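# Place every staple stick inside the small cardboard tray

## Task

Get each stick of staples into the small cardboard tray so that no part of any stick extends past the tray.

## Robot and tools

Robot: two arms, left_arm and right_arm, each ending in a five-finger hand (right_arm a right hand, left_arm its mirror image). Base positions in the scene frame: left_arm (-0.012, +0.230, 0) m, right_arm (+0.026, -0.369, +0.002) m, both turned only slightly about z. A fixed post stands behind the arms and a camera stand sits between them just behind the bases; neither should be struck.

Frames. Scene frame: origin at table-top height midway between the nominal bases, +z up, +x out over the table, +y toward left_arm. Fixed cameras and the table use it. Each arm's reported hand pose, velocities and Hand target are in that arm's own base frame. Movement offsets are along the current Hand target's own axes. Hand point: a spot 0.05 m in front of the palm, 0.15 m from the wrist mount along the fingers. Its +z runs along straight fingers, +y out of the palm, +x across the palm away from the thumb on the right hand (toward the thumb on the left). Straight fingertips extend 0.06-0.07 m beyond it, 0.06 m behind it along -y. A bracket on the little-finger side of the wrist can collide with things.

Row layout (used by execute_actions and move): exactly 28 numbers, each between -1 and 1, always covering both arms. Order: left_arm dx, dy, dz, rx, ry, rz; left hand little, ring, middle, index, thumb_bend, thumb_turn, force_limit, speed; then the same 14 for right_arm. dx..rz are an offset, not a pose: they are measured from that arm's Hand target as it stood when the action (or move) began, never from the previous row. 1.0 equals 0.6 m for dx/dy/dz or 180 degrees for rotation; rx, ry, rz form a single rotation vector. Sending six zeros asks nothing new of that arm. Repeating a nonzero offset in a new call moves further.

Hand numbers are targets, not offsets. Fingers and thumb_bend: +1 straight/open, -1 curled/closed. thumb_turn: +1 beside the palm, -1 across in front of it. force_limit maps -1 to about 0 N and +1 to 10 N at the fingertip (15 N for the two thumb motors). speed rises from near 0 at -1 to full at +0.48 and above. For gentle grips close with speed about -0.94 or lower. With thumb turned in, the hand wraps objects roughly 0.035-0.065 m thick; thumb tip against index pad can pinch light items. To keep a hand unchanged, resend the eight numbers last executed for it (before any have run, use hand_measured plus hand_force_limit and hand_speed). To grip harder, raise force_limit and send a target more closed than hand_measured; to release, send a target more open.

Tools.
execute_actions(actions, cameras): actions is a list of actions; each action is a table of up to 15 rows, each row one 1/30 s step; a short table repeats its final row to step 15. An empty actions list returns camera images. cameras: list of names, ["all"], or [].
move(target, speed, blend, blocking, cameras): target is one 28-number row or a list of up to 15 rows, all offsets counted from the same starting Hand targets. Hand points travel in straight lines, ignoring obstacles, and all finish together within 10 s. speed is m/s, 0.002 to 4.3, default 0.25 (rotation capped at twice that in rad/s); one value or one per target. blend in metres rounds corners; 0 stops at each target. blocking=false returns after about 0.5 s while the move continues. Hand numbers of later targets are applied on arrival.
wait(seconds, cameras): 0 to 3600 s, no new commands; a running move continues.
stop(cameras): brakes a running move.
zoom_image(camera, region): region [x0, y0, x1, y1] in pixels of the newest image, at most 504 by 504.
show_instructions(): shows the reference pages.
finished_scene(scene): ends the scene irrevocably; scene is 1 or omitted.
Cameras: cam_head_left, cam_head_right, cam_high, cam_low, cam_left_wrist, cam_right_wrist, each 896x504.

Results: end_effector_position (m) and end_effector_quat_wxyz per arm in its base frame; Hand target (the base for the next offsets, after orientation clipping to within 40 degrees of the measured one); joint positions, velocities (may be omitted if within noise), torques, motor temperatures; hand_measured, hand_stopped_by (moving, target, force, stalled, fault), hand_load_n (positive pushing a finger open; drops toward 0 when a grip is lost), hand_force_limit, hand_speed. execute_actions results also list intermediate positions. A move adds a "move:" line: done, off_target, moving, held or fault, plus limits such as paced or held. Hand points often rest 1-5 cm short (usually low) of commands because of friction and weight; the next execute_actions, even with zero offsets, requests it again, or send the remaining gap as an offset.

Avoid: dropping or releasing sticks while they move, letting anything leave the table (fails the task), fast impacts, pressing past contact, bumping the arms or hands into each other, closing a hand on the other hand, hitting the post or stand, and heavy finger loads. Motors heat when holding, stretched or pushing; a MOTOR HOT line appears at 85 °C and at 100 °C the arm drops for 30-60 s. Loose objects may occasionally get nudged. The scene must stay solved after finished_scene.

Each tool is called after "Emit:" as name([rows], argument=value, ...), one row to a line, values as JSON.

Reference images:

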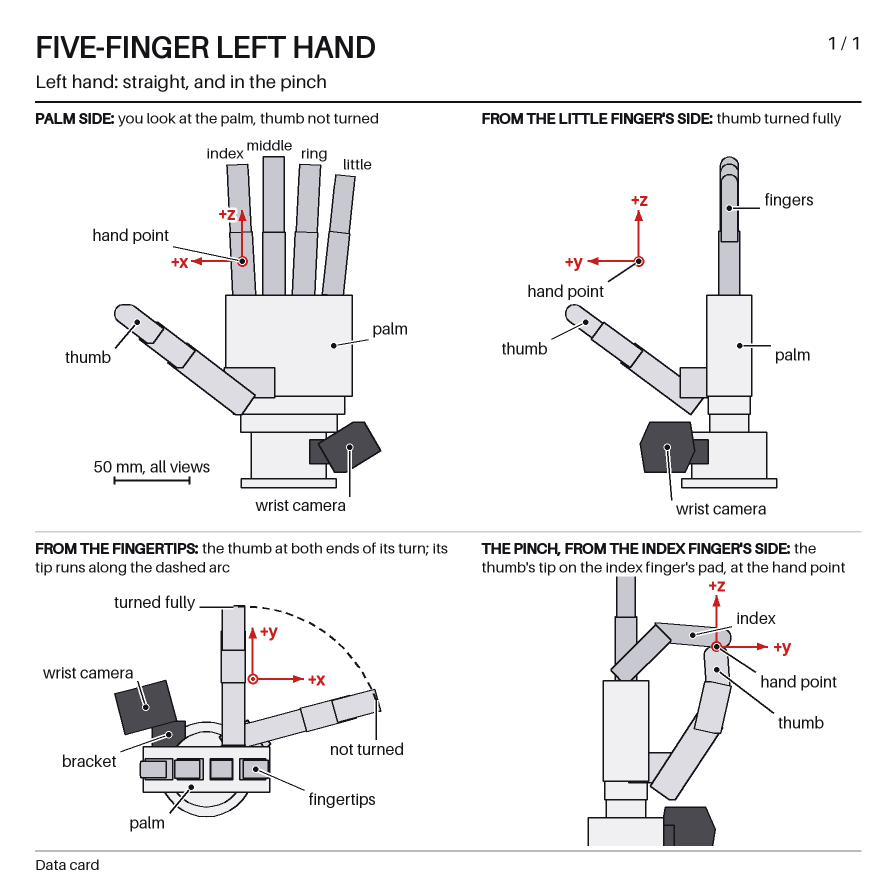

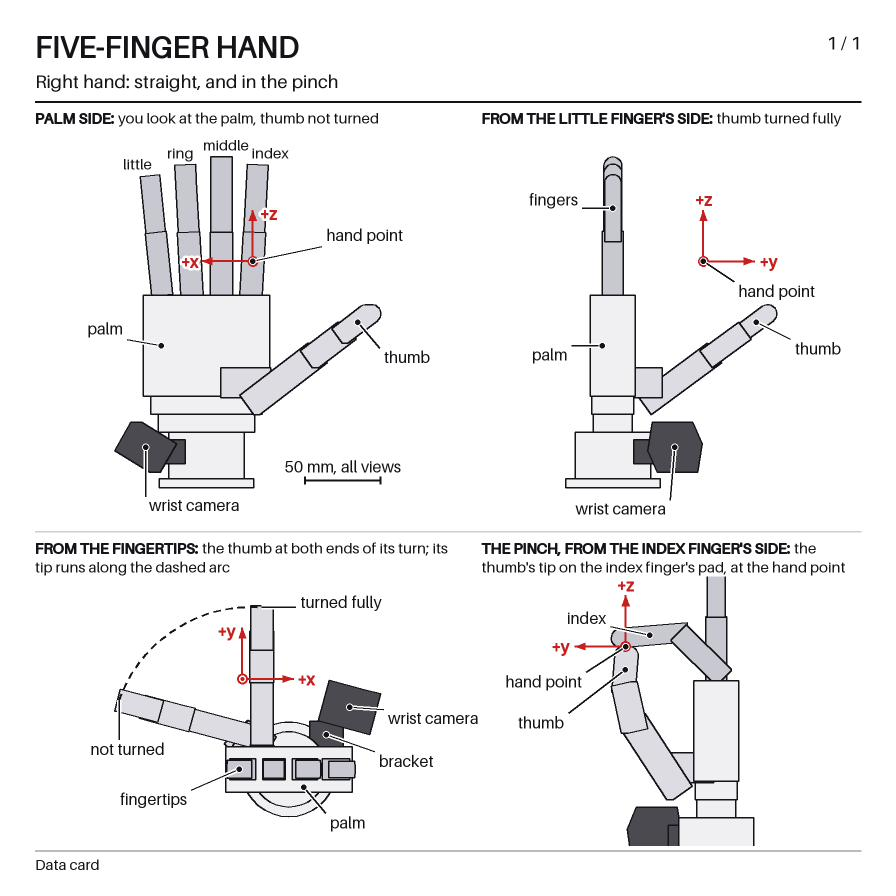

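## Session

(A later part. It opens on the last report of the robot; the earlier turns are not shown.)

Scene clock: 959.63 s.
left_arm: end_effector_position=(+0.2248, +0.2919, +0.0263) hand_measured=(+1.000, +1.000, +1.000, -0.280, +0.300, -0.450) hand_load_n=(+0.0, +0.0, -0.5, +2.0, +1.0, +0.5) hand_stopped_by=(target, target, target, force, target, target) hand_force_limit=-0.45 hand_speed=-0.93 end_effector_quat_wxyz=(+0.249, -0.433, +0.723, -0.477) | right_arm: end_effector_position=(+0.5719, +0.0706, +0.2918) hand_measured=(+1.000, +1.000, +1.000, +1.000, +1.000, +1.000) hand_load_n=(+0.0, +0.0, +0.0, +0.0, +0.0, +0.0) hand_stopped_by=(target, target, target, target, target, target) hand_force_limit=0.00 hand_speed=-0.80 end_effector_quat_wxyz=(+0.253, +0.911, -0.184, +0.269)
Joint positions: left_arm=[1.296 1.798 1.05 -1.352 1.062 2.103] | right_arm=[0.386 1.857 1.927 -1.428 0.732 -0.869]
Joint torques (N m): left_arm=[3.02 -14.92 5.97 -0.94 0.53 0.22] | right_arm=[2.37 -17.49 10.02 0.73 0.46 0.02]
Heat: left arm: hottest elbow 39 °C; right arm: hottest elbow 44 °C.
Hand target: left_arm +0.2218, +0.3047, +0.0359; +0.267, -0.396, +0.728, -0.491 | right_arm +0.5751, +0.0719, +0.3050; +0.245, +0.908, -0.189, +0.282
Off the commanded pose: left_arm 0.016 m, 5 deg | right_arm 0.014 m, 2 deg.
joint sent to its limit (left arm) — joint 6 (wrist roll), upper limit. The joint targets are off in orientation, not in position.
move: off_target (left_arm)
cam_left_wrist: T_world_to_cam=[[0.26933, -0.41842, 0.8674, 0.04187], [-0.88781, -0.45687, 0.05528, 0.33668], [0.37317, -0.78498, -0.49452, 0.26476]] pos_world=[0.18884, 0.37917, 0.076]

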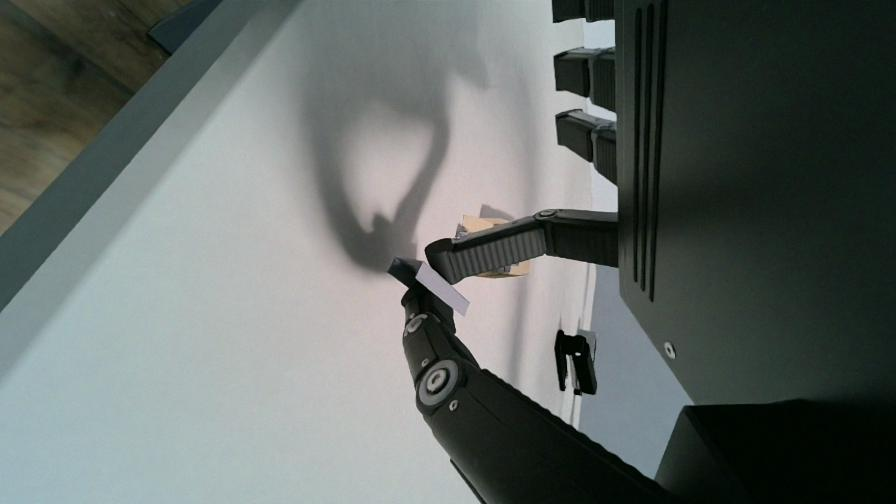

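Emit:
move([
  [0,-0.0463,-0.0187,0,0,0,1,1,1,-0.6,0.3,-0.45,-0.45,-0.93,0,0,0,0,0,0,1,1,1,1,1,1,0,-0.8],
  [0.0133,-0.1098,0.098,0,-0.0974,-0.0393,1,1,1,-0.6,0.3,-0.45,-0.45,-0.93,0,0,0,0,0,0,1,1,1,1,1,1,0,-0.8],
], speed=[0.06,0.08], blend=[0.015,0], cameras=["cam_left_wrist","cam_high"])

Emit:
zoom_image(camera="cam_left_wrist", region=[200, 100, 500, 400])

Scene clock: 991.93 s.
left_arm: end_effector_position=(+0.2798, +0.2572, +0.0705) hand_measured=(+1.000, +1.000, +1.000, -0.280, +0.300, -0.450) hand_load_n=(+0.0, +0.0, +0.0, +2.0, +1.0, +0.5) hand_stopped_by=(target, target, target, force, target, target) hand_force_limit=-0.45 hand_speed=-0.93 end_effector_quat_wxyz=(+0.341, -0.516, +0.649, -0.443) | right_arm: end_effector_position=(+0.5719, +0.0706, +0.2918) hand_measured=(+1.000, +1.000, +1.000, +1.000, +1.000, +1.000) hand_load_n=(+0.0, +0.0, +0.0, +0.0, +0.0, +0.0) hand_stopped_by=(target, target, target, target, target, target) hand_force_limit=0.00 hand_speed=-0.80 end_effector_quat_wxyz=(+0.253, +0.911, -0.184, +0.269)
Joint positions: left_arm=[1.181 1.429 0.727 -0.521 1.16 1.18] | right_arm=[0.386 1.857 1.927 -1.428 0.732 -0.869]
Joint torques (N m): left_arm=[0.44 -10.52 5.74 1.07 0.63 -0.02] | right_arm=[1.9 -17.9 10.14 0.94 0.47 -0.06]
Heat: left arm: hottest elbow 39 °C; right arm: hottest elbow 44 °C.
Hand target: left_arm +0.2839, +0.2550, +0.0749; +0.344, -0.510, +0.653, -0.441 | right_arm +0.5751, +0.0719, +0.3050; +0.245, +0.908, -0.189, +0.282
Off the commanded pose: left_arm 0.006 m, 1 deg | right_arm 0.014 m, 2 deg.
move: done
cam_left_wrist: T_world_to_cam=[[0.32731, -0.34691, 0.87893, -0.0613], [-0.72205, -0.69183, -0.00417, 0.38536], [0.60952, -0.63327, -0.47693, 0.13247]] pos_world=[0.21757, 0.32923, 0.11867]
Images, in order (width x height): cam_high 896x504, cam_left_wrist 896x504.

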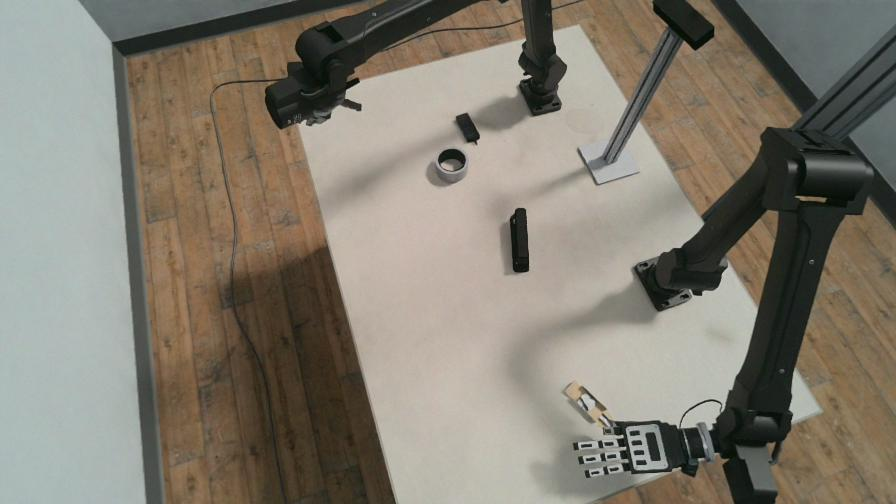

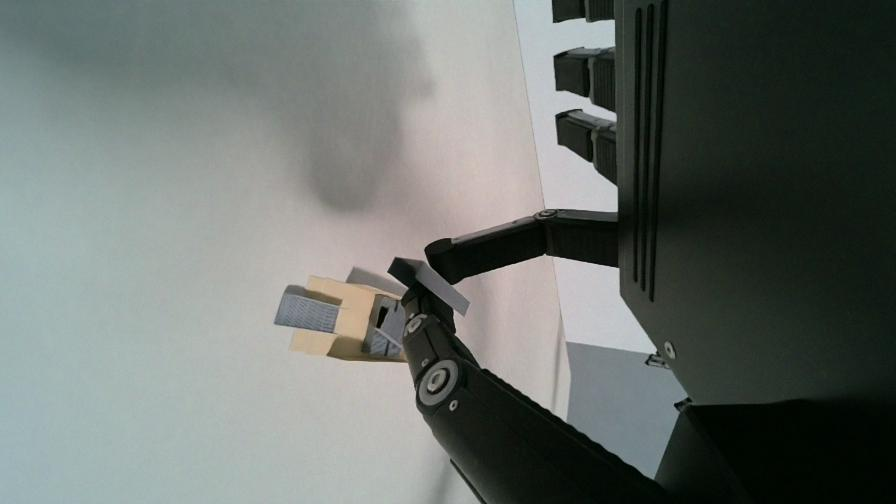

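Scaled by 1.680 from the camera's image (finer frame: 1280x720).

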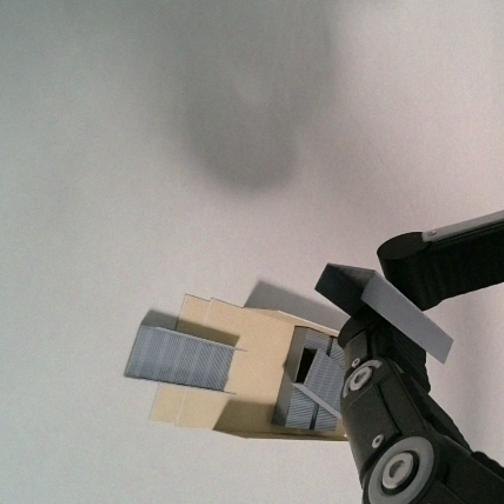

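Emit:
move(target=[0.0213,0.0037,0.1462,0,0,0,1,1,1,-0.6,0.3,-0.45,-0.45,-0.93,0,0,0,0,0,0,1,1,1,1,1,1,0,-0.8], speed=0.08, cameras=["cam_left_wrist"])

Scene clock: 1029.87 s.
left_arm: end_effector_position=(+0.3561, +0.2265, +0.0426) hand_measured=(+1.000, +1.000, +1.000, -0.280, +0.300, -0.450) hand_load_n=(+0.0, +0.0, +0.0, +2.0, +1.0, +0.5) hand_stopped_by=(target, target, target, force, target, target) hand_force_limit=-0.45 hand_speed=-0.93 end_effector_quat_wxyz=(+0.347, -0.510, +0.654, -0.438) | right_arm: end_effector_position=(+0.5719, +0.0706, +0.2918) hand_measured=(+1.000, +1.000, +1.000, +1.000, +1.000, +1.000) hand_load_n=(+0.0, -0.5, +0.0, +0.0, +0.0, +0.0) hand_stopped_by=(target, target, target, target, target, target) hand_force_limit=0.00 hand_speed=-0.80 end_effector_quat_wxyz=(+0.253, +0.911, -0.184, +0.269)
Joint positions: left_arm=[0.95 1.491 0.638 0.028 1.036 0.757] | right_arm=[0.386 1.857 1.927 -1.428 0.732 -0.869]
Joint torques (N m): left_arm=[0.44 -9.35 5.34 1.81 0.42 -0.05] | right_arm=[2.26 -18.37 10.1 0.64 0.42 -0.04]
Heat: left arm: hottest elbow 37 °C; right arm: hottest elbow 45 °C.
Hand target: left_arm +0.3590, +0.2230, +0.0399; +0.344, -0.510, +0.654, -0.440 | right_arm +0.5751, +0.0719, +0.3050; +0.245, +0.908, -0.189, +0.282
Off the commanded pose: left_arm 0.005 m, 0 deg | right_arm 0.014 m, 2 deg.
move: done
cam_left_wrist: T_world_to_cam=[[0.32081, -0.36572, 0.87369, -0.06555], [-0.72471, -0.68869, -0.02218, 0.42009], [0.60981, -0.62606, -0.48599, 0.05197]] pos_world=[0.29378, 0.29787, 0.09184]

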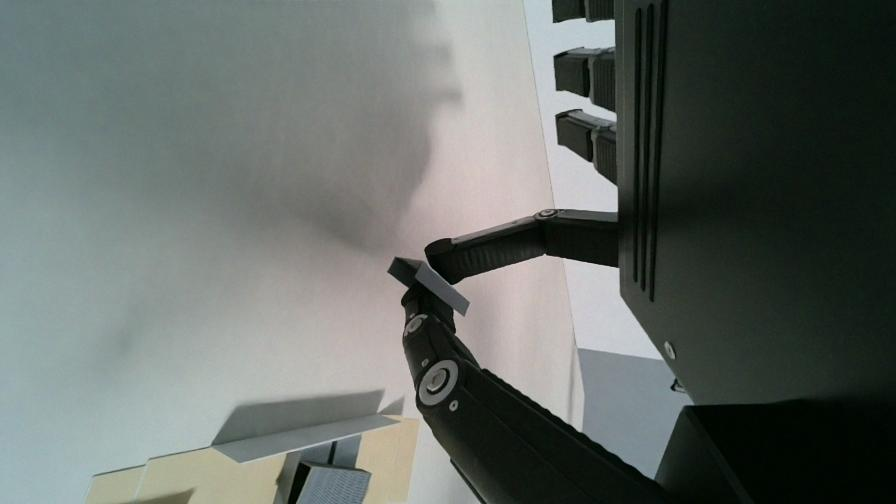

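Emit:
move(target=[0,0.0345,0.0139,0,0,0,1,1,1,-0.6,0.3,-0.45,-0.45,-0.93,0,0,0,0,0,0,1,1,1,1,1,1,0,-0.8], speed=0.05)

Scene clock: 1032.67 s.
left_arm: end_effector_position=(+0.3557, +0.2260, +0.0190) hand_measured=(+1.000, +1.000, +1.000, -0.280, +0.300, -0.450) hand_load_n=(+0.0, +0.0, +0.0, +2.0, +1.0, +1.0) hand_stopped_by=(target, target, target, force, target, target) hand_force_limit=-0.45 hand_speed=-0.93 end_effector_quat_wxyz=(+0.346, -0.511, +0.653, -0.439) | right_arm: end_effector_position=(+0.5719, +0.0706, +0.2918) hand_measured=(+1.000, +1.000, +1.000, +1.000, +1.000, +1.000) hand_load_n=(+0.0, +0.0, -0.5, +0.0, +0.0, +0.0) hand_stopped_by=(target, target, target, target, target, target) hand_force_limit=0.00 hand_speed=-0.80 end_effector_quat_wxyz=(+0.253, +0.911, -0.184, +0.269)
Joint positions: left_arm=[0.95 1.556 0.619 0.109 1.035 0.757] | right_arm=[0.386 1.857 1.927 -1.428 0.732 -0.869]
Joint torques (N m): left_arm=[0.56 -9.82 4.81 1.91 0.41 -0.07] | right_arm=[1.9 -17.85 10.09 1.01 0.43 -0.06]
Heat: left arm: hottest elbow 37 °C; right arm: hottest elbow 45 °C.
Hand target: left_arm +0.3590, +0.2231, +0.0176; +0.344, -0.510, +0.654, -0.440 | right_arm +0.5751, +0.0719, +0.3050; +0.245, +0.908, -0.189, +0.282
Off the commanded pose: left_arm 0.005 m, 0 deg | right_arm 0.014 m, 2 deg.
move: done

Emit:
move(target=[0,0.010,0.004,0,0,0,1,1,1,-0.6,0.3,-0.45,-0.45,-0.93,0,0,0,0,0,0,1,1,1,1,1,1,0,-0.8], speed=0.03, cameras=["cam_left_wrist"])

Emit:
zoom_image(camera="cam_left_wrist", region=[320, 170, 520, 370])

Scene clock: 1035.73 s.
left_arm: end_effector_position=(+0.3570, +0.2278, +0.0148) hand_measured=(+1.000, +1.000, +1.000, -0.280, +0.300, -0.450) hand_load_n=(+0.0, +0.0, +0.0, +2.0, +1.0, +0.5) hand_stopped_by=(target, target, target, force, target, target) hand_force_limit=-0.45 hand_speed=-0.93 end_effector_quat_wxyz=(+0.348, -0.510, +0.654, -0.438) | right_arm: end_effector_position=(+0.5719, +0.0706, +0.2918) hand_measured=(+1.000, +1.000, +1.000, +1.000, +1.000, +1.000) hand_load_n=(+0.0, +0.0, +0.0, +0.0, +0.0, +0.0) hand_stopped_by=(target, target, target, target, target, target) hand_force_limit=0.00 hand_speed=-0.80 end_effector_quat_wxyz=(+0.253, +0.911, -0.184, +0.269)
Joint positions: left_arm=[0.95 1.572 0.619 0.131 1.035 0.756] | right_arm=[0.386 1.857 1.927 -1.428 0.732 -0.869]
Joint torques (N m): left_arm=[0.5 -9 4.59 1.47 0.43 -0.07] | right_arm=[2.67 -17.26 10.04 0.88 0.41 -0.06]
Heat: left arm: hottest elbow 37 °C; right arm: hottest elbow 45 °C.
Hand target: left_arm +0.3589, +0.2230, +0.0111; +0.344, -0.510, +0.654, -0.441 | right_arm +0.5751, +0.0719, +0.3050; +0.245, +0.908, -0.189, +0.282
Off the commanded pose: left_arm 0.006 m, 1 deg | right_arm 0.014 m, 2 deg.
move: done
cam_left_wrist: T_world_to_cam=[[0.31975, -0.3669, 0.87358, -0.04048], [-0.72419, -0.68917, -0.02438, 0.42102], [0.61099, -0.62484, -0.48607, 0.03789]] pos_world=[0.29469, 0.29898, 0.06404]

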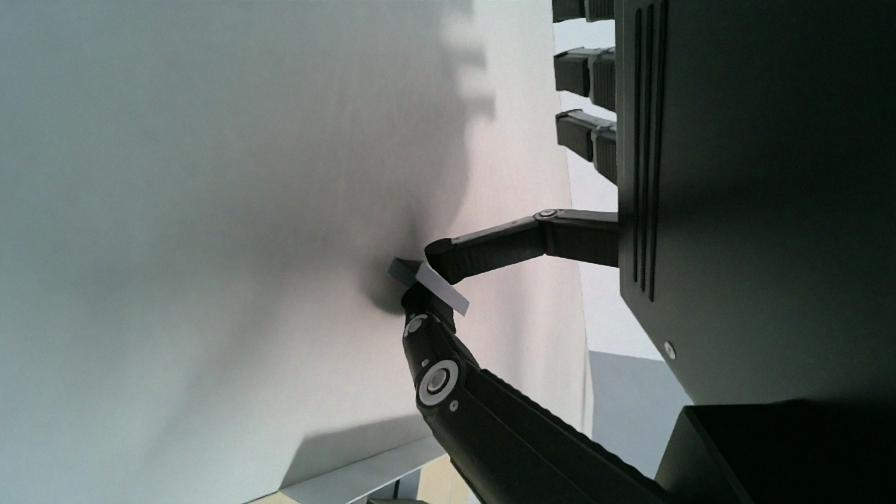

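Scaled by 2.520 from the camera's image (finer frame: 1280x720).

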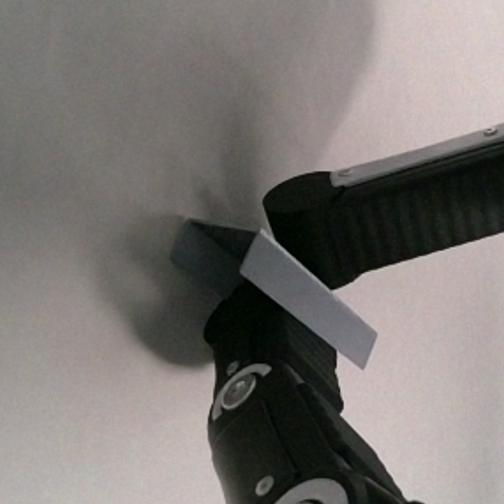

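Emit:
move(target=[0,0.004,0.0016,0,0,0,1,1,1,-0.6,0.3,-0.45,-0.45,-0.93,0,0,0,0,0,0,1,1,1,1,1,1,0,-0.8], speed=0.03)

Emit:
move(target=[0,0,0,0,0,0,1,1,1,0.2,0.3,-0.45,-0.45,-0.85,0,0,0,0,0,0,1,1,1,1,1,1,0,-0.8], speed=0.03, cameras=["cam_left_wrist"])

Emit:
zoom_image(camera="cam_left_wrist", region=[320, 170, 520, 370])

Scene clock: 1042.60 s.
left_arm: end_effector_position=(+0.3574, +0.2281, +0.0145) hand_measured=(+1.000, +1.000, +1.000, -0.280, +0.300, -0.450) hand_load_n=(+0.0, +0.0, +0.0, +2.0, +1.0, +1.0) hand_stopped_by=(target, target, target, force, target, target) hand_force_limit=-0.45 hand_speed=-0.93 end_effector_quat_wxyz=(+0.350, -0.509, +0.653, -0.438) | right_arm: end_effector_position=(+0.5719, +0.0706, +0.2918) hand_measured=(+1.000, +1.000, +1.000, +1.000, +1.000, +1.000) hand_load_n=(+0.0, +0.0, +0.0, +0.0, +0.0, +0.0) hand_stopped_by=(target, target, target, target, target, target) hand_force_limit=0.00 hand_speed=-0.80 end_effector_quat_wxyz=(+0.253, +0.911, -0.184, +0.269)
Joint positions: left_arm=[0.95 1.574 0.617 0.141 1.035 0.752] | right_arm=[0.386 1.857 1.927 -1.428 0.732 -0.869]
Joint torques (N m): left_arm=[-0.73 -8.94 4.56 1.72 0.42 0.04] | right_arm=[2.32 -17.96 9.84 0.81 0.42 -0.07]
Heat: left arm: hottest elbow 37 °C; right arm: hottest elbow 45 °C.
Hand target: left_arm +0.3589, +0.2231, +0.0085; +0.344, -0.510, +0.654, -0.441 | right_arm +0.5751, +0.0719, +0.3050; +0.245, +0.908, -0.189, +0.282
Off the commanded pose: left_arm 0.008 m, 1 deg | right_arm 0.014 m, 2 deg.
move: done

Scene clock: 1044.03 s.
left_arm: end_effector_position=(+0.3570, +0.2276, +0.0135) hand_measured=(+1.000, +1.000, +1.000, +0.200, +0.300, -0.450) hand_load_n=(+0.0, +0.0, +0.0, +0.0, -0.5, +0.0) hand_stopped_by=(target, target, target, target, target, target) hand_force_limit=-0.45 hand_speed=-0.85 end_effector_quat_wxyz=(+0.349, -0.510, +0.653, -0.438) | right_arm: end_effector_position=(+0.5719, +0.0706, +0.2918) hand_measured=(+1.000, +1.000, +1.000, +1.000, +1.000, +1.000) hand_load_n=(+0.0, +0.5, +0.0, +0.0, +0.0, +0.0) hand_stopped_by=(target, target, target, target, target, target) hand_force_limit=0.00 hand_speed=-0.80 end_effector_quat_wxyz=(+0.253, +0.911, -0.184, +0.269)
Joint positions: left_arm=[0.95 1.576 0.617 0.141 1.035 0.752] | right_arm=[0.386 1.857 1.927 -1.428 0.732 -0.869]
Joint torques (N m): left_arm=[-0.21 -8.64 4.62 1.8 0.4 0.07] | right_arm=[2.32 -17.85 10.13 0.81 0.42 -0.01]
Heat: left arm: hottest elbow 37 °C; right arm: hottest elbow 45 °C.
Hand target: left_arm +0.3590, +0.2232, +0.0087; +0.344, -0.510, +0.654, -0.440 | right_arm +0.5751, +0.0719, +0.3050; +0.245, +0.908, -0.189, +0.282
Off the commanded pose: left_arm 0.007 m, 1 deg | right_arm 0.014 m, 2 deg.
move: done
cam_left_wrist: T_world_to_cam=[[0.31921, -0.36623, 0.87406, -0.03934], [-0.72323, -0.69015, -0.02505, 0.42076], [0.6124, -0.62415, -0.48517, 0.03654]] pos_world=[0.29449, 0.29879, 0.06265]

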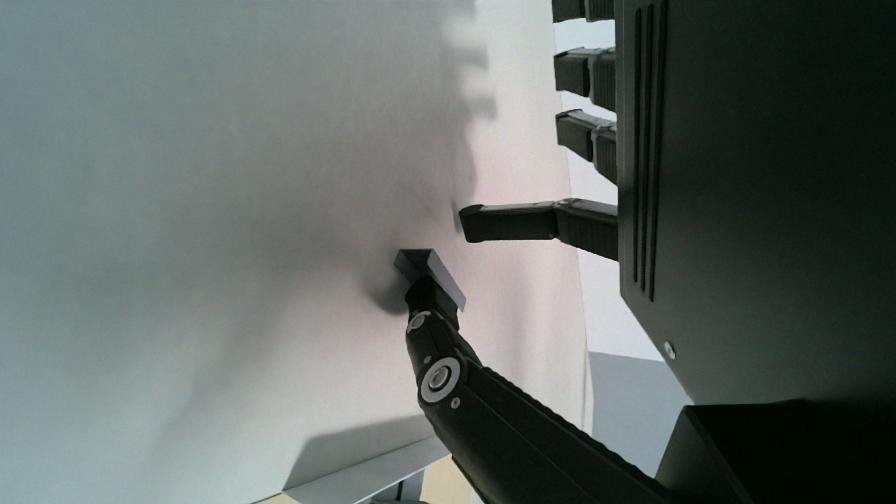

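Scaled by 2.520 from the camera's image (finer frame: 1280x720).

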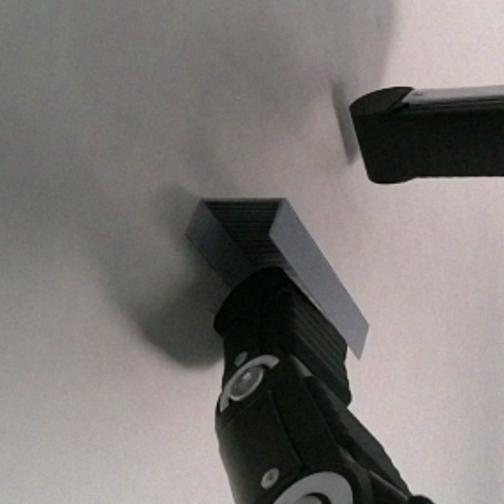

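Emit:
move(target=[0,0.0123,-0.0308,0,0,0,1,1,1,0.2,0.3,-0.45,-0.45,-0.85,0,0,0,0,0,0,1,1,1,1,1,1,0,-0.8], speed=0.03, cameras=["cam_left_wrist"])

Emit:
zoom_image(camera="cam_left_wrist", region=[320, 170, 520, 370])

Scene clock: 1049.67 s.
left_arm: end_effector_position=(+0.3475, +0.2246, +0.0122) hand_measured=(+1.000, +1.000, +1.000, +0.200, +0.300, -0.450) hand_load_n=(+0.0, +0.0, +0.0, +0.0, -2.5, +0.5) hand_stopped_by=(target, target, target, target, target, target) hand_force_limit=-0.45 hand_speed=-0.85 end_effector_quat_wxyz=(+0.342, -0.506, +0.653, -0.448) | right_arm: end_effector_position=(+0.5719, +0.0706, +0.2918) hand_measured=(+1.000, +1.000, +1.000, +1.000, +1.000, +1.000) hand_load_n=(+0.0, +0.0, +0.0, +0.0, +0.0, +0.0) hand_stopped_by=(target, target, target, target, target, target) hand_force_limit=0.00 hand_speed=-0.80 end_effector_quat_wxyz=(+0.253, +0.911, -0.184, +0.269)
Joint positions: left_arm=[0.973 1.576 0.615 0.091 1.072 0.798] | right_arm=[0.386 1.857 1.927 -1.428 0.732 -0.869]
Joint torques (N m): left_arm=[2.73 -10.11 4.03 0.88 0.38 0.32] | right_arm=[2.08 -17.26 9.89 0.96 0.46 -0.05]
Heat: left arm: hottest elbow 37 °C; right arm: hottest elbow 45 °C.
Hand target: left_arm +0.3396, +0.2279, +0.0086; +0.344, -0.510, +0.654, -0.440 | right_arm +0.5751, +0.0719, +0.3050; +0.245, +0.908, -0.189, +0.282
Off the commanded pose: left_arm 0.009 m, 1 deg | right_arm 0.014 m, 2 deg.
move: done
cam_left_wrist: T_world_to_cam=[[0.30941, -0.35702, 0.88136, -0.03503], [-0.73587, -0.67694, -0.01588, 0.41309], [0.6023, -0.64365, -0.47217, 0.04759]] pos_world=[0.28616, 0.29776, 0.0599]

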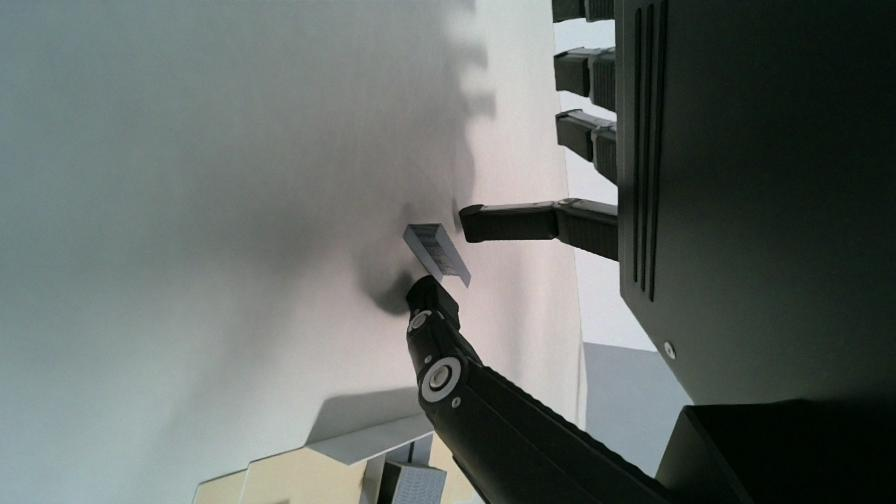

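Scaled by 2.520 from the camera's image (finer frame: 1280x720).

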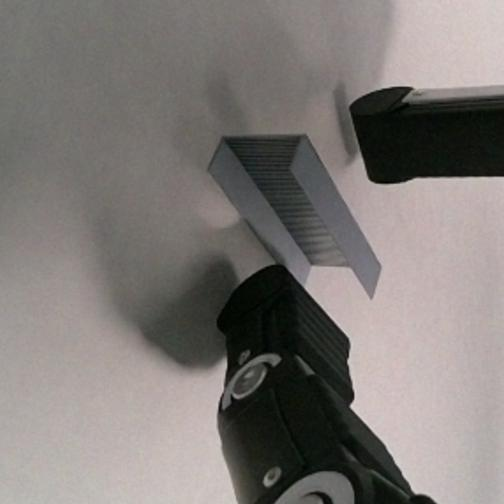

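Emit:
move(target=[-0.0058,-0.0245,-0.0078,0,-0.0979,-0.0396,1,1,1,0.2,0.3,-0.45,-0.45,-0.85,0,0,0,0,0,0,1,1,1,1,1,1,0,-0.8], speed=0.06, cameras=["cam_left_wrist"])

Emit:
zoom_image(camera="cam_left_wrist", region=[320, 170, 520, 370])

Scene clock: 1068.97 s.
left_arm: end_effector_position=(+0.3361, +0.2341, +0.0176) hand_measured=(+1.000, +1.000, +1.000, +0.200, +0.300, -0.450) hand_load_n=(+0.0, -0.5, +0.0, +0.0, +0.0, +0.0) hand_stopped_by=(target, target, target, target, target, target) hand_force_limit=-0.45 hand_speed=-0.85 end_effector_quat_wxyz=(-0.406, +0.619, -0.559, +0.375) | right_arm: end_effector_position=(+0.5719, +0.0706, +0.2918) hand_measured=(+1.000, +1.000, +1.000, +1.000, +1.000, +1.000) hand_load_n=(+0.0, +0.0, +0.0, +0.0, +0.0, +0.0) hand_stopped_by=(target, target, target, target, target, target) hand_force_limit=0.00 hand_speed=-0.80 end_effector_quat_wxyz=(+0.253, +0.911, -0.184, +0.269)
Joint positions: left_arm=[0.955 1.457 0.437 0.442 0.777 0.418] | right_arm=[0.386 1.857 1.927 -1.428 0.732 -0.869]
Joint torques (N m): left_arm=[-0.26 -9.23 4.67 2.47 0.15 -0.03] | right_arm=[1.85 -18.02 9.94 0.81 0.45 -0.05]
Heat: left arm: hottest elbow 37 °C; right arm: hottest elbow 45 °C.
Hand target: left_arm +0.3416, +0.2310, +0.0240; -0.412, +0.611, -0.560, +0.378 | right_arm +0.5751, +0.0719, +0.3050; +0.245, +0.908, -0.189, +0.282
Off the commanded pose: left_arm 0.009 m, 1 deg | right_arm 0.014 m, 2 deg.
move: done
cam_left_wrist: T_world_to_cam=[[0.43626, -0.22324, 0.87169, -0.10671], [-0.45749, -0.88922, 0.00123, 0.36702], [0.77485, -0.39932, -0.49005, -0.05178]] pos_world=[0.25458, 0.28186, 0.06719]

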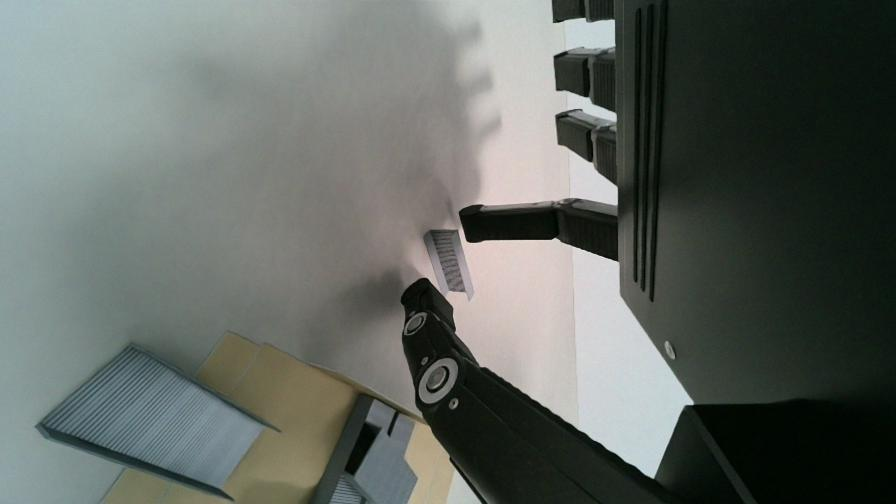

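Scaled by 2.520 from the camera's image (finer frame: 1280x720).

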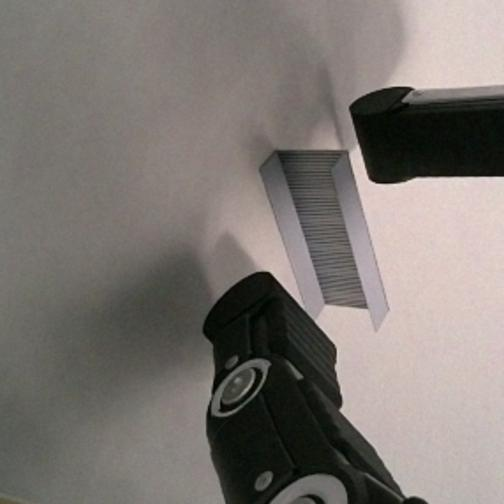

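Emit:
move(target=[0.011,-0.0142,0.0372,0,0,0,1,1,1,0.2,0.3,-0.45,-0.45,-0.85,0,0,0,0,0,0,1,1,1,1,1,1,0,-0.8], speed=0.03, cameras=["cam_left_wrist"])

Emit:
zoom_image(camera="cam_left_wrist", region=[320, 170, 520, 370])

Scene clock: 1081.47 s.
left_arm: end_effector_position=(+0.3542, +0.2218, +0.0171) hand_measured=(+1.000, +1.000, +1.000, +0.200, +0.300, -0.450) hand_load_n=(+0.0, +0.0, +0.0, +0.0, +0.0, +0.0) hand_stopped_by=(target, target, target, target, target, target) hand_force_limit=-0.45 hand_speed=-0.85 end_effector_quat_wxyz=(-0.405, +0.619, -0.560, +0.374) | right_arm: end_effector_position=(+0.5719, +0.0706, +0.2918) hand_measured=(+1.000, +1.000, +1.000, +1.000, +1.000, +1.000) hand_load_n=(+0.0, +0.0, +0.0, +0.0, +0.0, +0.0) hand_stopped_by=(target, target, target, target, target, target) hand_force_limit=0.00 hand_speed=-0.80 end_effector_quat_wxyz=(+0.253, +0.911, -0.184, +0.269)
Joint positions: left_arm=[0.884 1.466 0.437 0.482 0.716 0.369] | right_arm=[0.386 1.857 1.927 -1.428 0.732 -0.869]
Joint torques (N m): left_arm=[-0.03 -7.24 6.39 2.4 0.12 -0.07] | right_arm=[1.79 -17.49 10.03 0.85 0.43 -0.04]
Motor temperatures (°C): left_arm=[31 33 36 29 28 29] | right_arm=[32 37 45 25 28 25]
Heat: left arm: hottest elbow 36 °C; right arm: hottest elbow 45 °C.
Hand target: left_arm +0.3660, +0.2264, +0.0236; -0.412, +0.611, -0.560, +0.378 | right_arm +0.5751, +0.0719, +0.3050; +0.245, +0.908, -0.189, +0.282
Off the commanded pose: left_arm 0.014 m, 1 deg | right_arm 0.014 m, 2 deg.
move: off_target (left_arm)
cam_left_wrist: T_world_to_cam=[[0.43852, -0.22349, 0.87049, -0.11761], [-0.45866, -0.88861, 0.00291, 0.36457], [0.77287, -0.40054, -0.49217, -0.06997]] pos_world=[0.27287, 0.26965, 0.06688]

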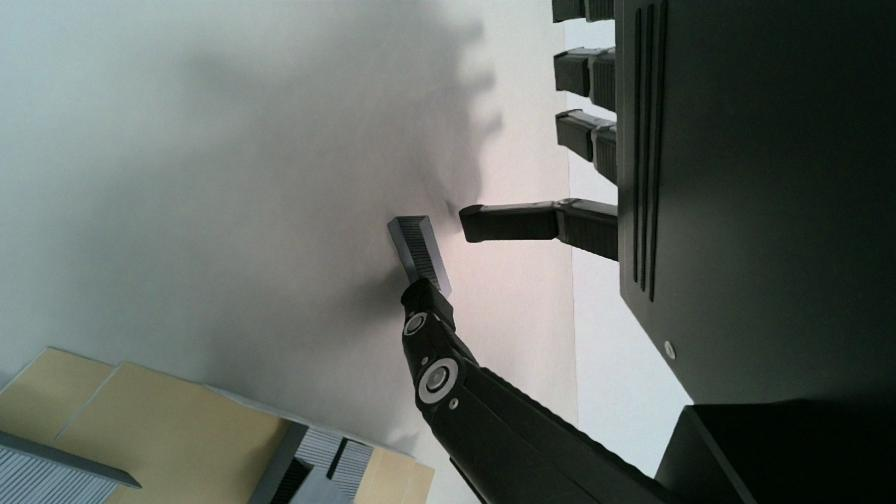

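Scaled by 2.520 from the camera's image (finer frame: 1280x720).

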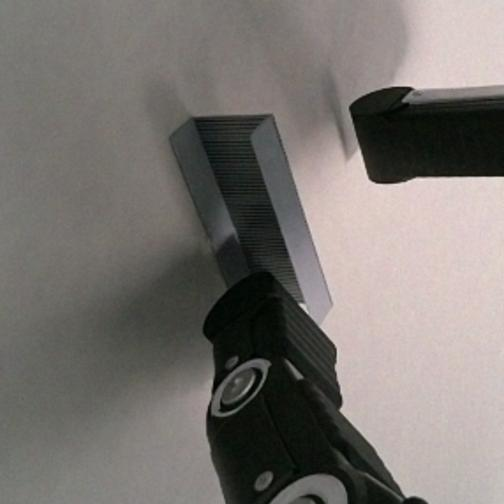

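Emit:
execute_actions(actions=[], cameras=["cam_left_wrist", "cam_low"])

Scene clock: 1102.57 s.
left_arm: end_effector_position=(+0.3543, +0.2218, +0.0171) hand_measured=(+1.000, +1.000, +1.000, +0.200, +0.300, -0.450) hand_load_n=(+0.0, +0.0, +0.0, +0.0, +0.0, +0.0) hand_stopped_by=(target, target, target, target, target, target) hand_force_limit=-0.45 hand_speed=-0.85 end_effector_quat_wxyz=(-0.404, +0.619, -0.560, +0.374) | right_arm: end_effector_position=(+0.5719, +0.0706, +0.2918) hand_measured=(+1.000, +1.000, +1.000, +1.000, +1.000, +1.000) hand_load_n=(+0.0, +0.0, +0.0, +0.0, +0.0, +0.0) hand_stopped_by=(target, target, target, target, target, target) hand_force_limit=0.00 hand_speed=-0.80 end_effector_quat_wxyz=(+0.253, +0.911, -0.184, +0.269)
Joint positions: left_arm=[0.884 1.466 0.437 0.482 0.716 0.369] | right_arm=[0.386 1.857 1.927 -1.428 0.732 -0.869]
Joint velocities: within noise
Joint torques (N m): left_arm=[0.5 -7.71 6.52 2.52 0.19 -0.06] | right_arm=[2.32 -17.44 9.89 0.94 0.48 -0.03]
Motor temperatures (°C): left_arm=[31 32 37 29 28 29] | right_arm=[32 37 45 25 28 25]
Heat: left arm: hottest elbow 37 °C; right arm: hottest elbow 45 °C.
Hand target: left_arm +0.3660, +0.2264, +0.0236; -0.412, +0.611, -0.560, +0.378 | right_arm +0.5751, +0.0719, +0.3050; +0.245, +0.908, -0.189, +0.282
Off the commanded pose: left_arm 0.014 m, 1 deg | right_arm 0.014 m, 2 deg.
camera_calibration:
cam_left_wrist: T_world_to_cam=[[0.43841, -0.22282, 0.87071, -0.11778], [-0.45842, -0.88873, 0.00338, 0.36451], [0.77308, -0.40063, -0.49178, -0.07003]] pos_world=[0.27287, 0.26965, 0.06688]
Images, in order (width x height): cam_low 896x504, cam_left_wrist 896x504.

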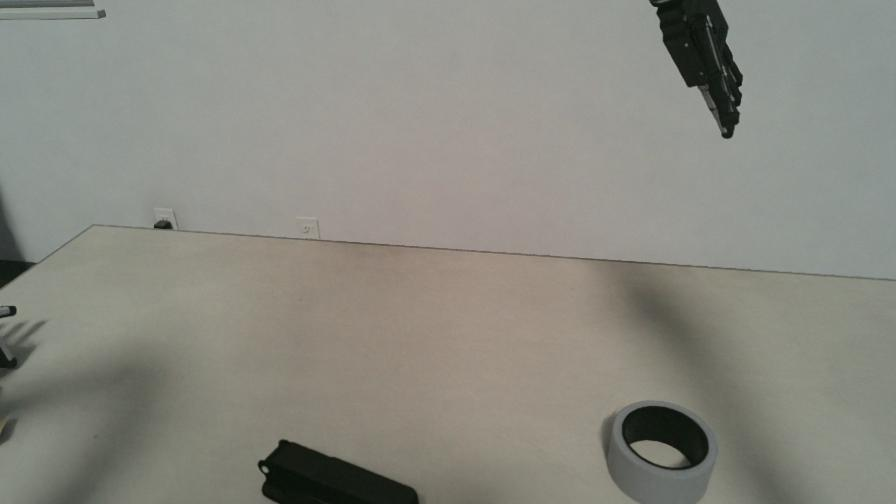

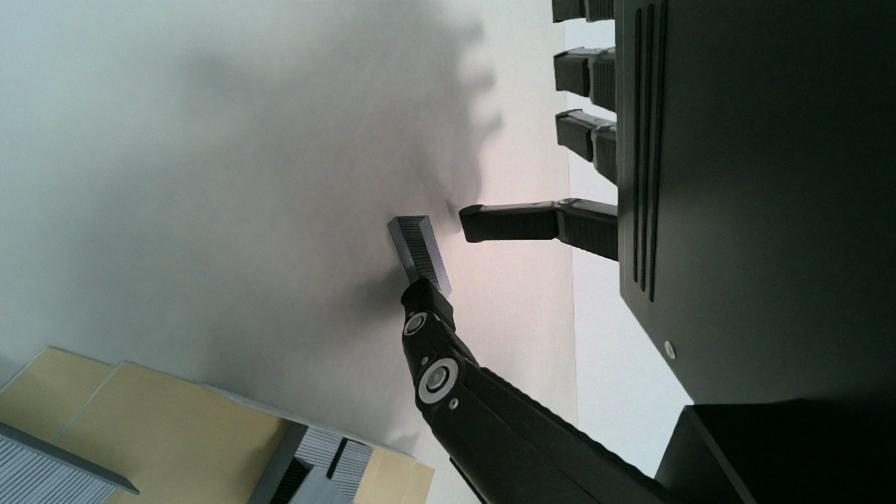

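Emit:
zoom_image(camera="cam_left_wrist", region=[320, 180, 520, 380])

Emit:
zoom_image(camera="cam_left_wrist", region=[0, 330, 440, 504])

Scaled by 2.520 from the camera's image (finer frame: 1280x720).

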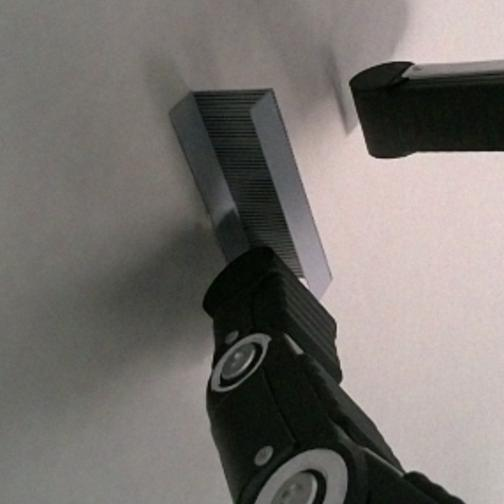

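Scaled by 1.145 from the camera's image (finer frame: 1280x720).

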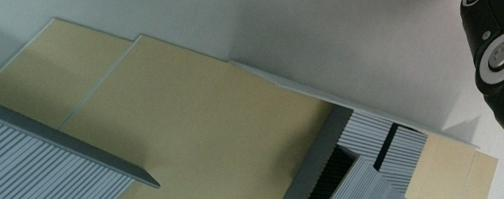

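Emit:
move(target=[-0.0198,0.0012,-0.0048,0,0,0,1,1,1,0.2,0.3,-0.45,-0.45,-0.85,0,0,0,0,0,0,1,1,1,1,1,1,0,-0.8], speed=0.05)

Scene clock: 1125.17 s.
left_arm: end_effector_position=(+0.3561, +0.2210, +0.0172) hand_measured=(+1.000, +1.000, +1.000, +0.200, +0.300, -0.450) hand_load_n=(+0.0, +0.0, +0.0, +0.0, +0.0, +0.0) hand_stopped_by=(target, target, target, target, target, target) hand_force_limit=-0.45 hand_speed=-0.85 end_effector_quat_wxyz=(-0.400, +0.616, -0.561, +0.382) | right_arm: end_effector_position=(+0.5719, +0.0706, +0.2918) hand_measured=(+1.000, +1.000, +1.000, +1.000, +1.000, +1.000) hand_load_n=(+0.0, +0.0, +0.0, +0.0, +0.0, +0.0) hand_stopped_by=(target, target, target, target, target, target) hand_force_limit=0.00 hand_speed=-0.80 end_effector_quat_wxyz=(+0.253, +0.911, -0.184, +0.269)
Joint positions: left_arm=[0.886 1.476 0.445 0.48 0.736 0.369] | right_arm=[0.386 1.857 1.927 -1.428 0.732 -0.869]
Joint torques (N m): left_arm=[3.02 -7.94 7.34 1.37 0.4 0.25] | right_arm=[1.96 -17.61 10.14 0.96 0.47 -0.03]
Heat: left arm: hottest elbow 38 °C; right arm: hottest elbow 45 °C.
Hand target: left_arm +0.3621, +0.2381, +0.0240; -0.412, +0.611, -0.560, +0.378 | right_arm +0.5751, +0.0719, +0.3050; +0.245, +0.908, -0.189, +0.282
Off the commanded pose: left_arm 0.019 m, 2 deg | right_arm 0.014 m, 2 deg.
move: off_target (left_arm)

Emit:
move(target=[-0.011,0.0,0,0,0,0,1,1,1,0.2,0.3,-0.45,-0.45,-0.85,0,0,0,0,0,0,1,1,1,1,1,1,0,-0.8], speed=0.05)

Scene clock: 1128.23 s.
left_arm: end_effector_position=(+0.3555, +0.2284, +0.0177) hand_measured=(+1.000, +1.000, +1.000, +0.200, +0.300, -0.450) hand_load_n=(+0.0, -0.5, +0.0, +0.0, +0.0, +0.0) hand_stopped_by=(target, target, target, target, target, target) hand_force_limit=-0.45 hand_speed=-0.85 end_effector_quat_wxyz=(-0.401, +0.616, -0.560, +0.382) | right_arm: end_effector_position=(+0.5719, +0.0706, +0.2918) hand_measured=(+1.000, +1.000, +1.000, +1.000, +1.000, +1.000) hand_load_n=(+0.0, +0.0, +0.0, +0.0, +0.0, +0.0) hand_stopped_by=(target, target, target, target, target, target) hand_force_limit=0.00 hand_speed=-0.80 end_effector_quat_wxyz=(+0.253, +0.911, -0.184, +0.269)
Joint positions: left_arm=[0.902 1.486 0.459 0.471 0.748 0.376] | right_arm=[0.386 1.857 1.927 -1.428 0.732 -0.869]
Joint torques (N m): left_arm=[2.78 -7.18 7.05 1.5 0.51 0.19] | right_arm=[2.02 -17.61 10.1 1.05 0.43 -0.03]
Heat: left arm: hottest elbow 38 °C; right arm: hottest elbow 45 °C.
Hand target: left_arm +0.3613, +0.2447, +0.0240; -0.412, +0.611, -0.560, +0.378 | right_arm +0.5751, +0.0719, +0.3050; +0.245, +0.908, -0.189, +0.282
Off the commanded pose: left_arm 0.019 m, 2 deg | right_arm 0.014 m, 2 deg.
move: off_target (left_arm)

Emit:
move(target=[0.0019,-0.0081,0.02,0,0,0,1,1,1,0.2,0.3,-0.45,-0.45,-0.85,0,0,0,0,0,0,1,1,1,1,1,1,0,-0.8], speed=0.04, cameras=["cam_left_wrist"])

Emit:
zoom_image(camera="cam_left_wrist", region=[320, 180, 520, 380])

Scene clock: 1130.73 s.
left_arm: end_effector_position=(+0.3596, +0.2373, +0.0156) hand_measured=(+1.000, +1.000, +1.000, +0.200, +0.300, -0.450) hand_load_n=(+0.0, +0.0, +0.0, +0.0, +0.0, +0.0) hand_stopped_by=(target, target, target, target, target, target) hand_force_limit=-0.45 hand_speed=-0.85 end_effector_quat_wxyz=(-0.404, +0.621, -0.558, +0.375) | right_arm: end_effector_position=(+0.5719, +0.0706, +0.2918) hand_measured=(+1.000, +1.000, +1.000, +1.000, +1.000, +1.000) hand_load_n=(+0.0, +0.0, +0.0, +0.0, +0.0, +0.0) hand_stopped_by=(target, target, target, target, target, target) hand_force_limit=0.00 hand_speed=-0.80 end_effector_quat_wxyz=(+0.253, +0.911, -0.184, +0.269)
Joint positions: left_arm=[0.902 1.505 0.479 0.471 0.73 0.377] | right_arm=[0.386 1.857 1.927 -1.428 0.732 -0.869]
Joint torques (N m): left_arm=[-0.09 -7.82 7.05 1.85 0.18 0.03] | right_arm=[2.96 -17.26 9.96 0.66 0.42 -0.05]
Heat: left arm: hottest elbow 38 °C; right arm: hottest elbow 45 °C.
Hand target: left_arm +0.3744, +0.2447, +0.0240; -0.412, +0.611, -0.560, +0.378 | right_arm +0.5751, +0.0719, +0.3050; +0.245, +0.908, -0.189, +0.282
Off the commanded pose: left_arm 0.019 m, 2 deg | right_arm 0.014 m, 2 deg.
move: off_target (left_arm)
cam_left_wrist: T_world_to_cam=[[0.43974, -0.21812, 0.87124, -0.11687], [-0.45575, -0.89008, 0.00719, 0.38007], [0.7739, -0.40023, -0.49081, -0.06908]] pos_world=[0.27807, 0.28515, 0.06518]

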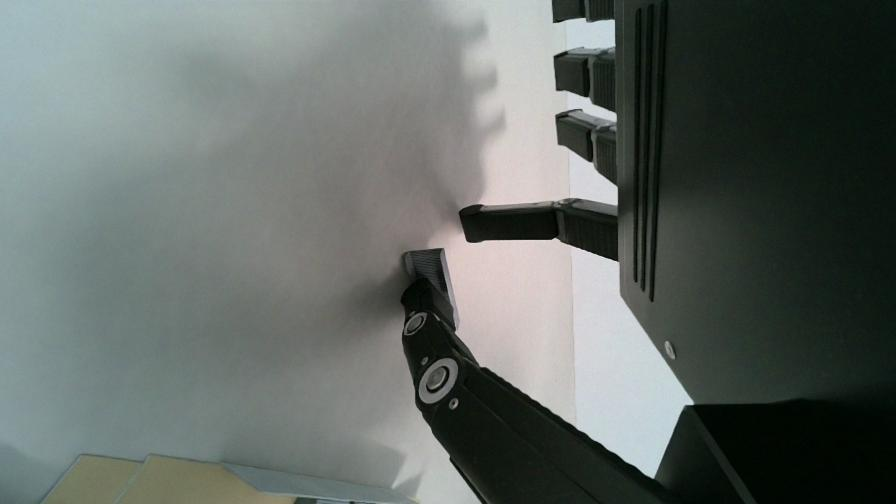

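Scaled by 2.520 from the camera's image (finer frame: 1280x720).

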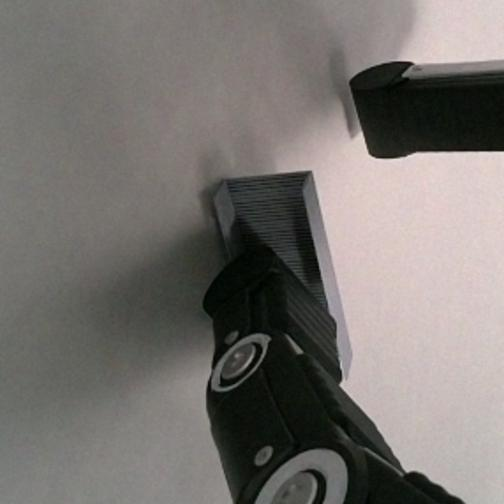

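Emit:
move(target=[0.0111,-0.0047,0.0115,0,0,0,1,1,1,0.2,0.3,-0.45,-0.45,-0.85,0,0,0,0,0,0,1,1,1,1,1,1,0,-0.8], speed=0.04, cameras=["cam_left_wrist"])

Emit:
zoom_image(camera="cam_left_wrist", region=[320, 180, 520, 380])

Scene clock: 1136.67 s.
left_arm: end_effector_position=(+0.3672, +0.2298, +0.0147) hand_measured=(+1.000, +1.000, +1.000, +0.200, +0.300, -0.450) hand_load_n=(+0.0, +0.0, +0.0, +0.0, +0.0, +0.0) hand_stopped_by=(target, target, target, target, target, target) hand_force_limit=-0.45 hand_speed=-0.85 end_effector_quat_wxyz=(-0.401, +0.621, -0.560, +0.375) | right_arm: end_effector_position=(+0.5719, +0.0706, +0.2918) hand_measured=(+1.000, +1.000, +1.000, +1.000, +1.000, +1.000) hand_load_n=(+0.0, +0.0, +0.0, +0.0, +0.0, +0.0) hand_stopped_by=(target, target, target, target, target, target) hand_force_limit=0.00 hand_speed=-0.80 end_effector_quat_wxyz=(+0.253, +0.911, -0.184, +0.269)
Joint positions: left_arm=[0.869 1.507 0.479 0.478 0.704 0.36] | right_arm=[0.386 1.857 1.927 -1.428 0.732 -0.869]
Joint torques (N m): left_arm=[0.44 -7.41 7.04 2.15 0.11 -0.11] | right_arm=[2.02 -17.9 9.96 0.8 0.47 -0.05]
Heat: left arm: hottest elbow 39 °C; right arm: hottest elbow 45 °C.
Hand target: left_arm +0.3824, +0.2387, +0.0239; -0.412, +0.611, -0.560, +0.378 | right_arm +0.5751, +0.0719, +0.3050; +0.245, +0.908, -0.189, +0.282
Off the commanded pose: left_arm 0.020 m, 2 deg | right_arm 0.014 m, 2 deg.
move: off_target (left_arm)
cam_left_wrist: T_world_to_cam=[[0.44353, -0.21826, 0.86928, -0.12246], [-0.45974, -0.88798, 0.01162, 0.37782], [0.76936, -0.4048, -0.49419, -0.07569]] pos_world=[0.28625, 0.27812, 0.06466]

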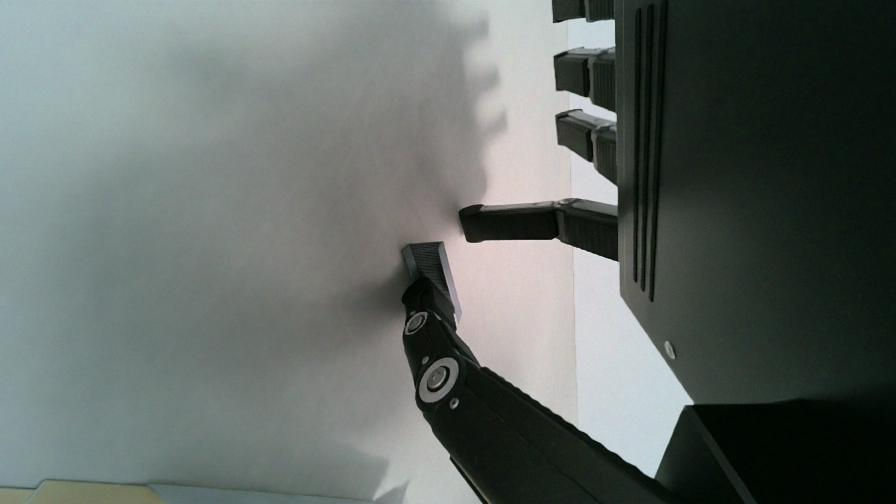

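Scaled by 2.520 from the camera's image (finer frame: 1280x720).

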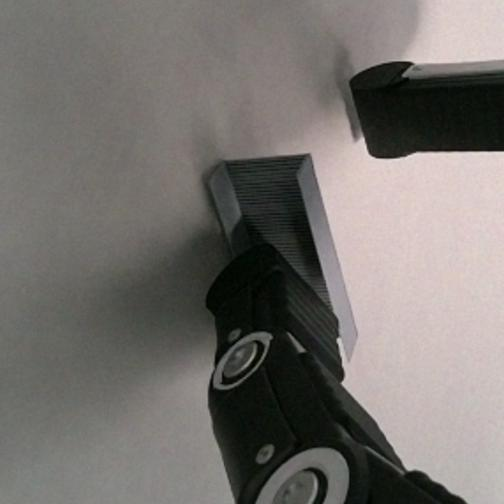

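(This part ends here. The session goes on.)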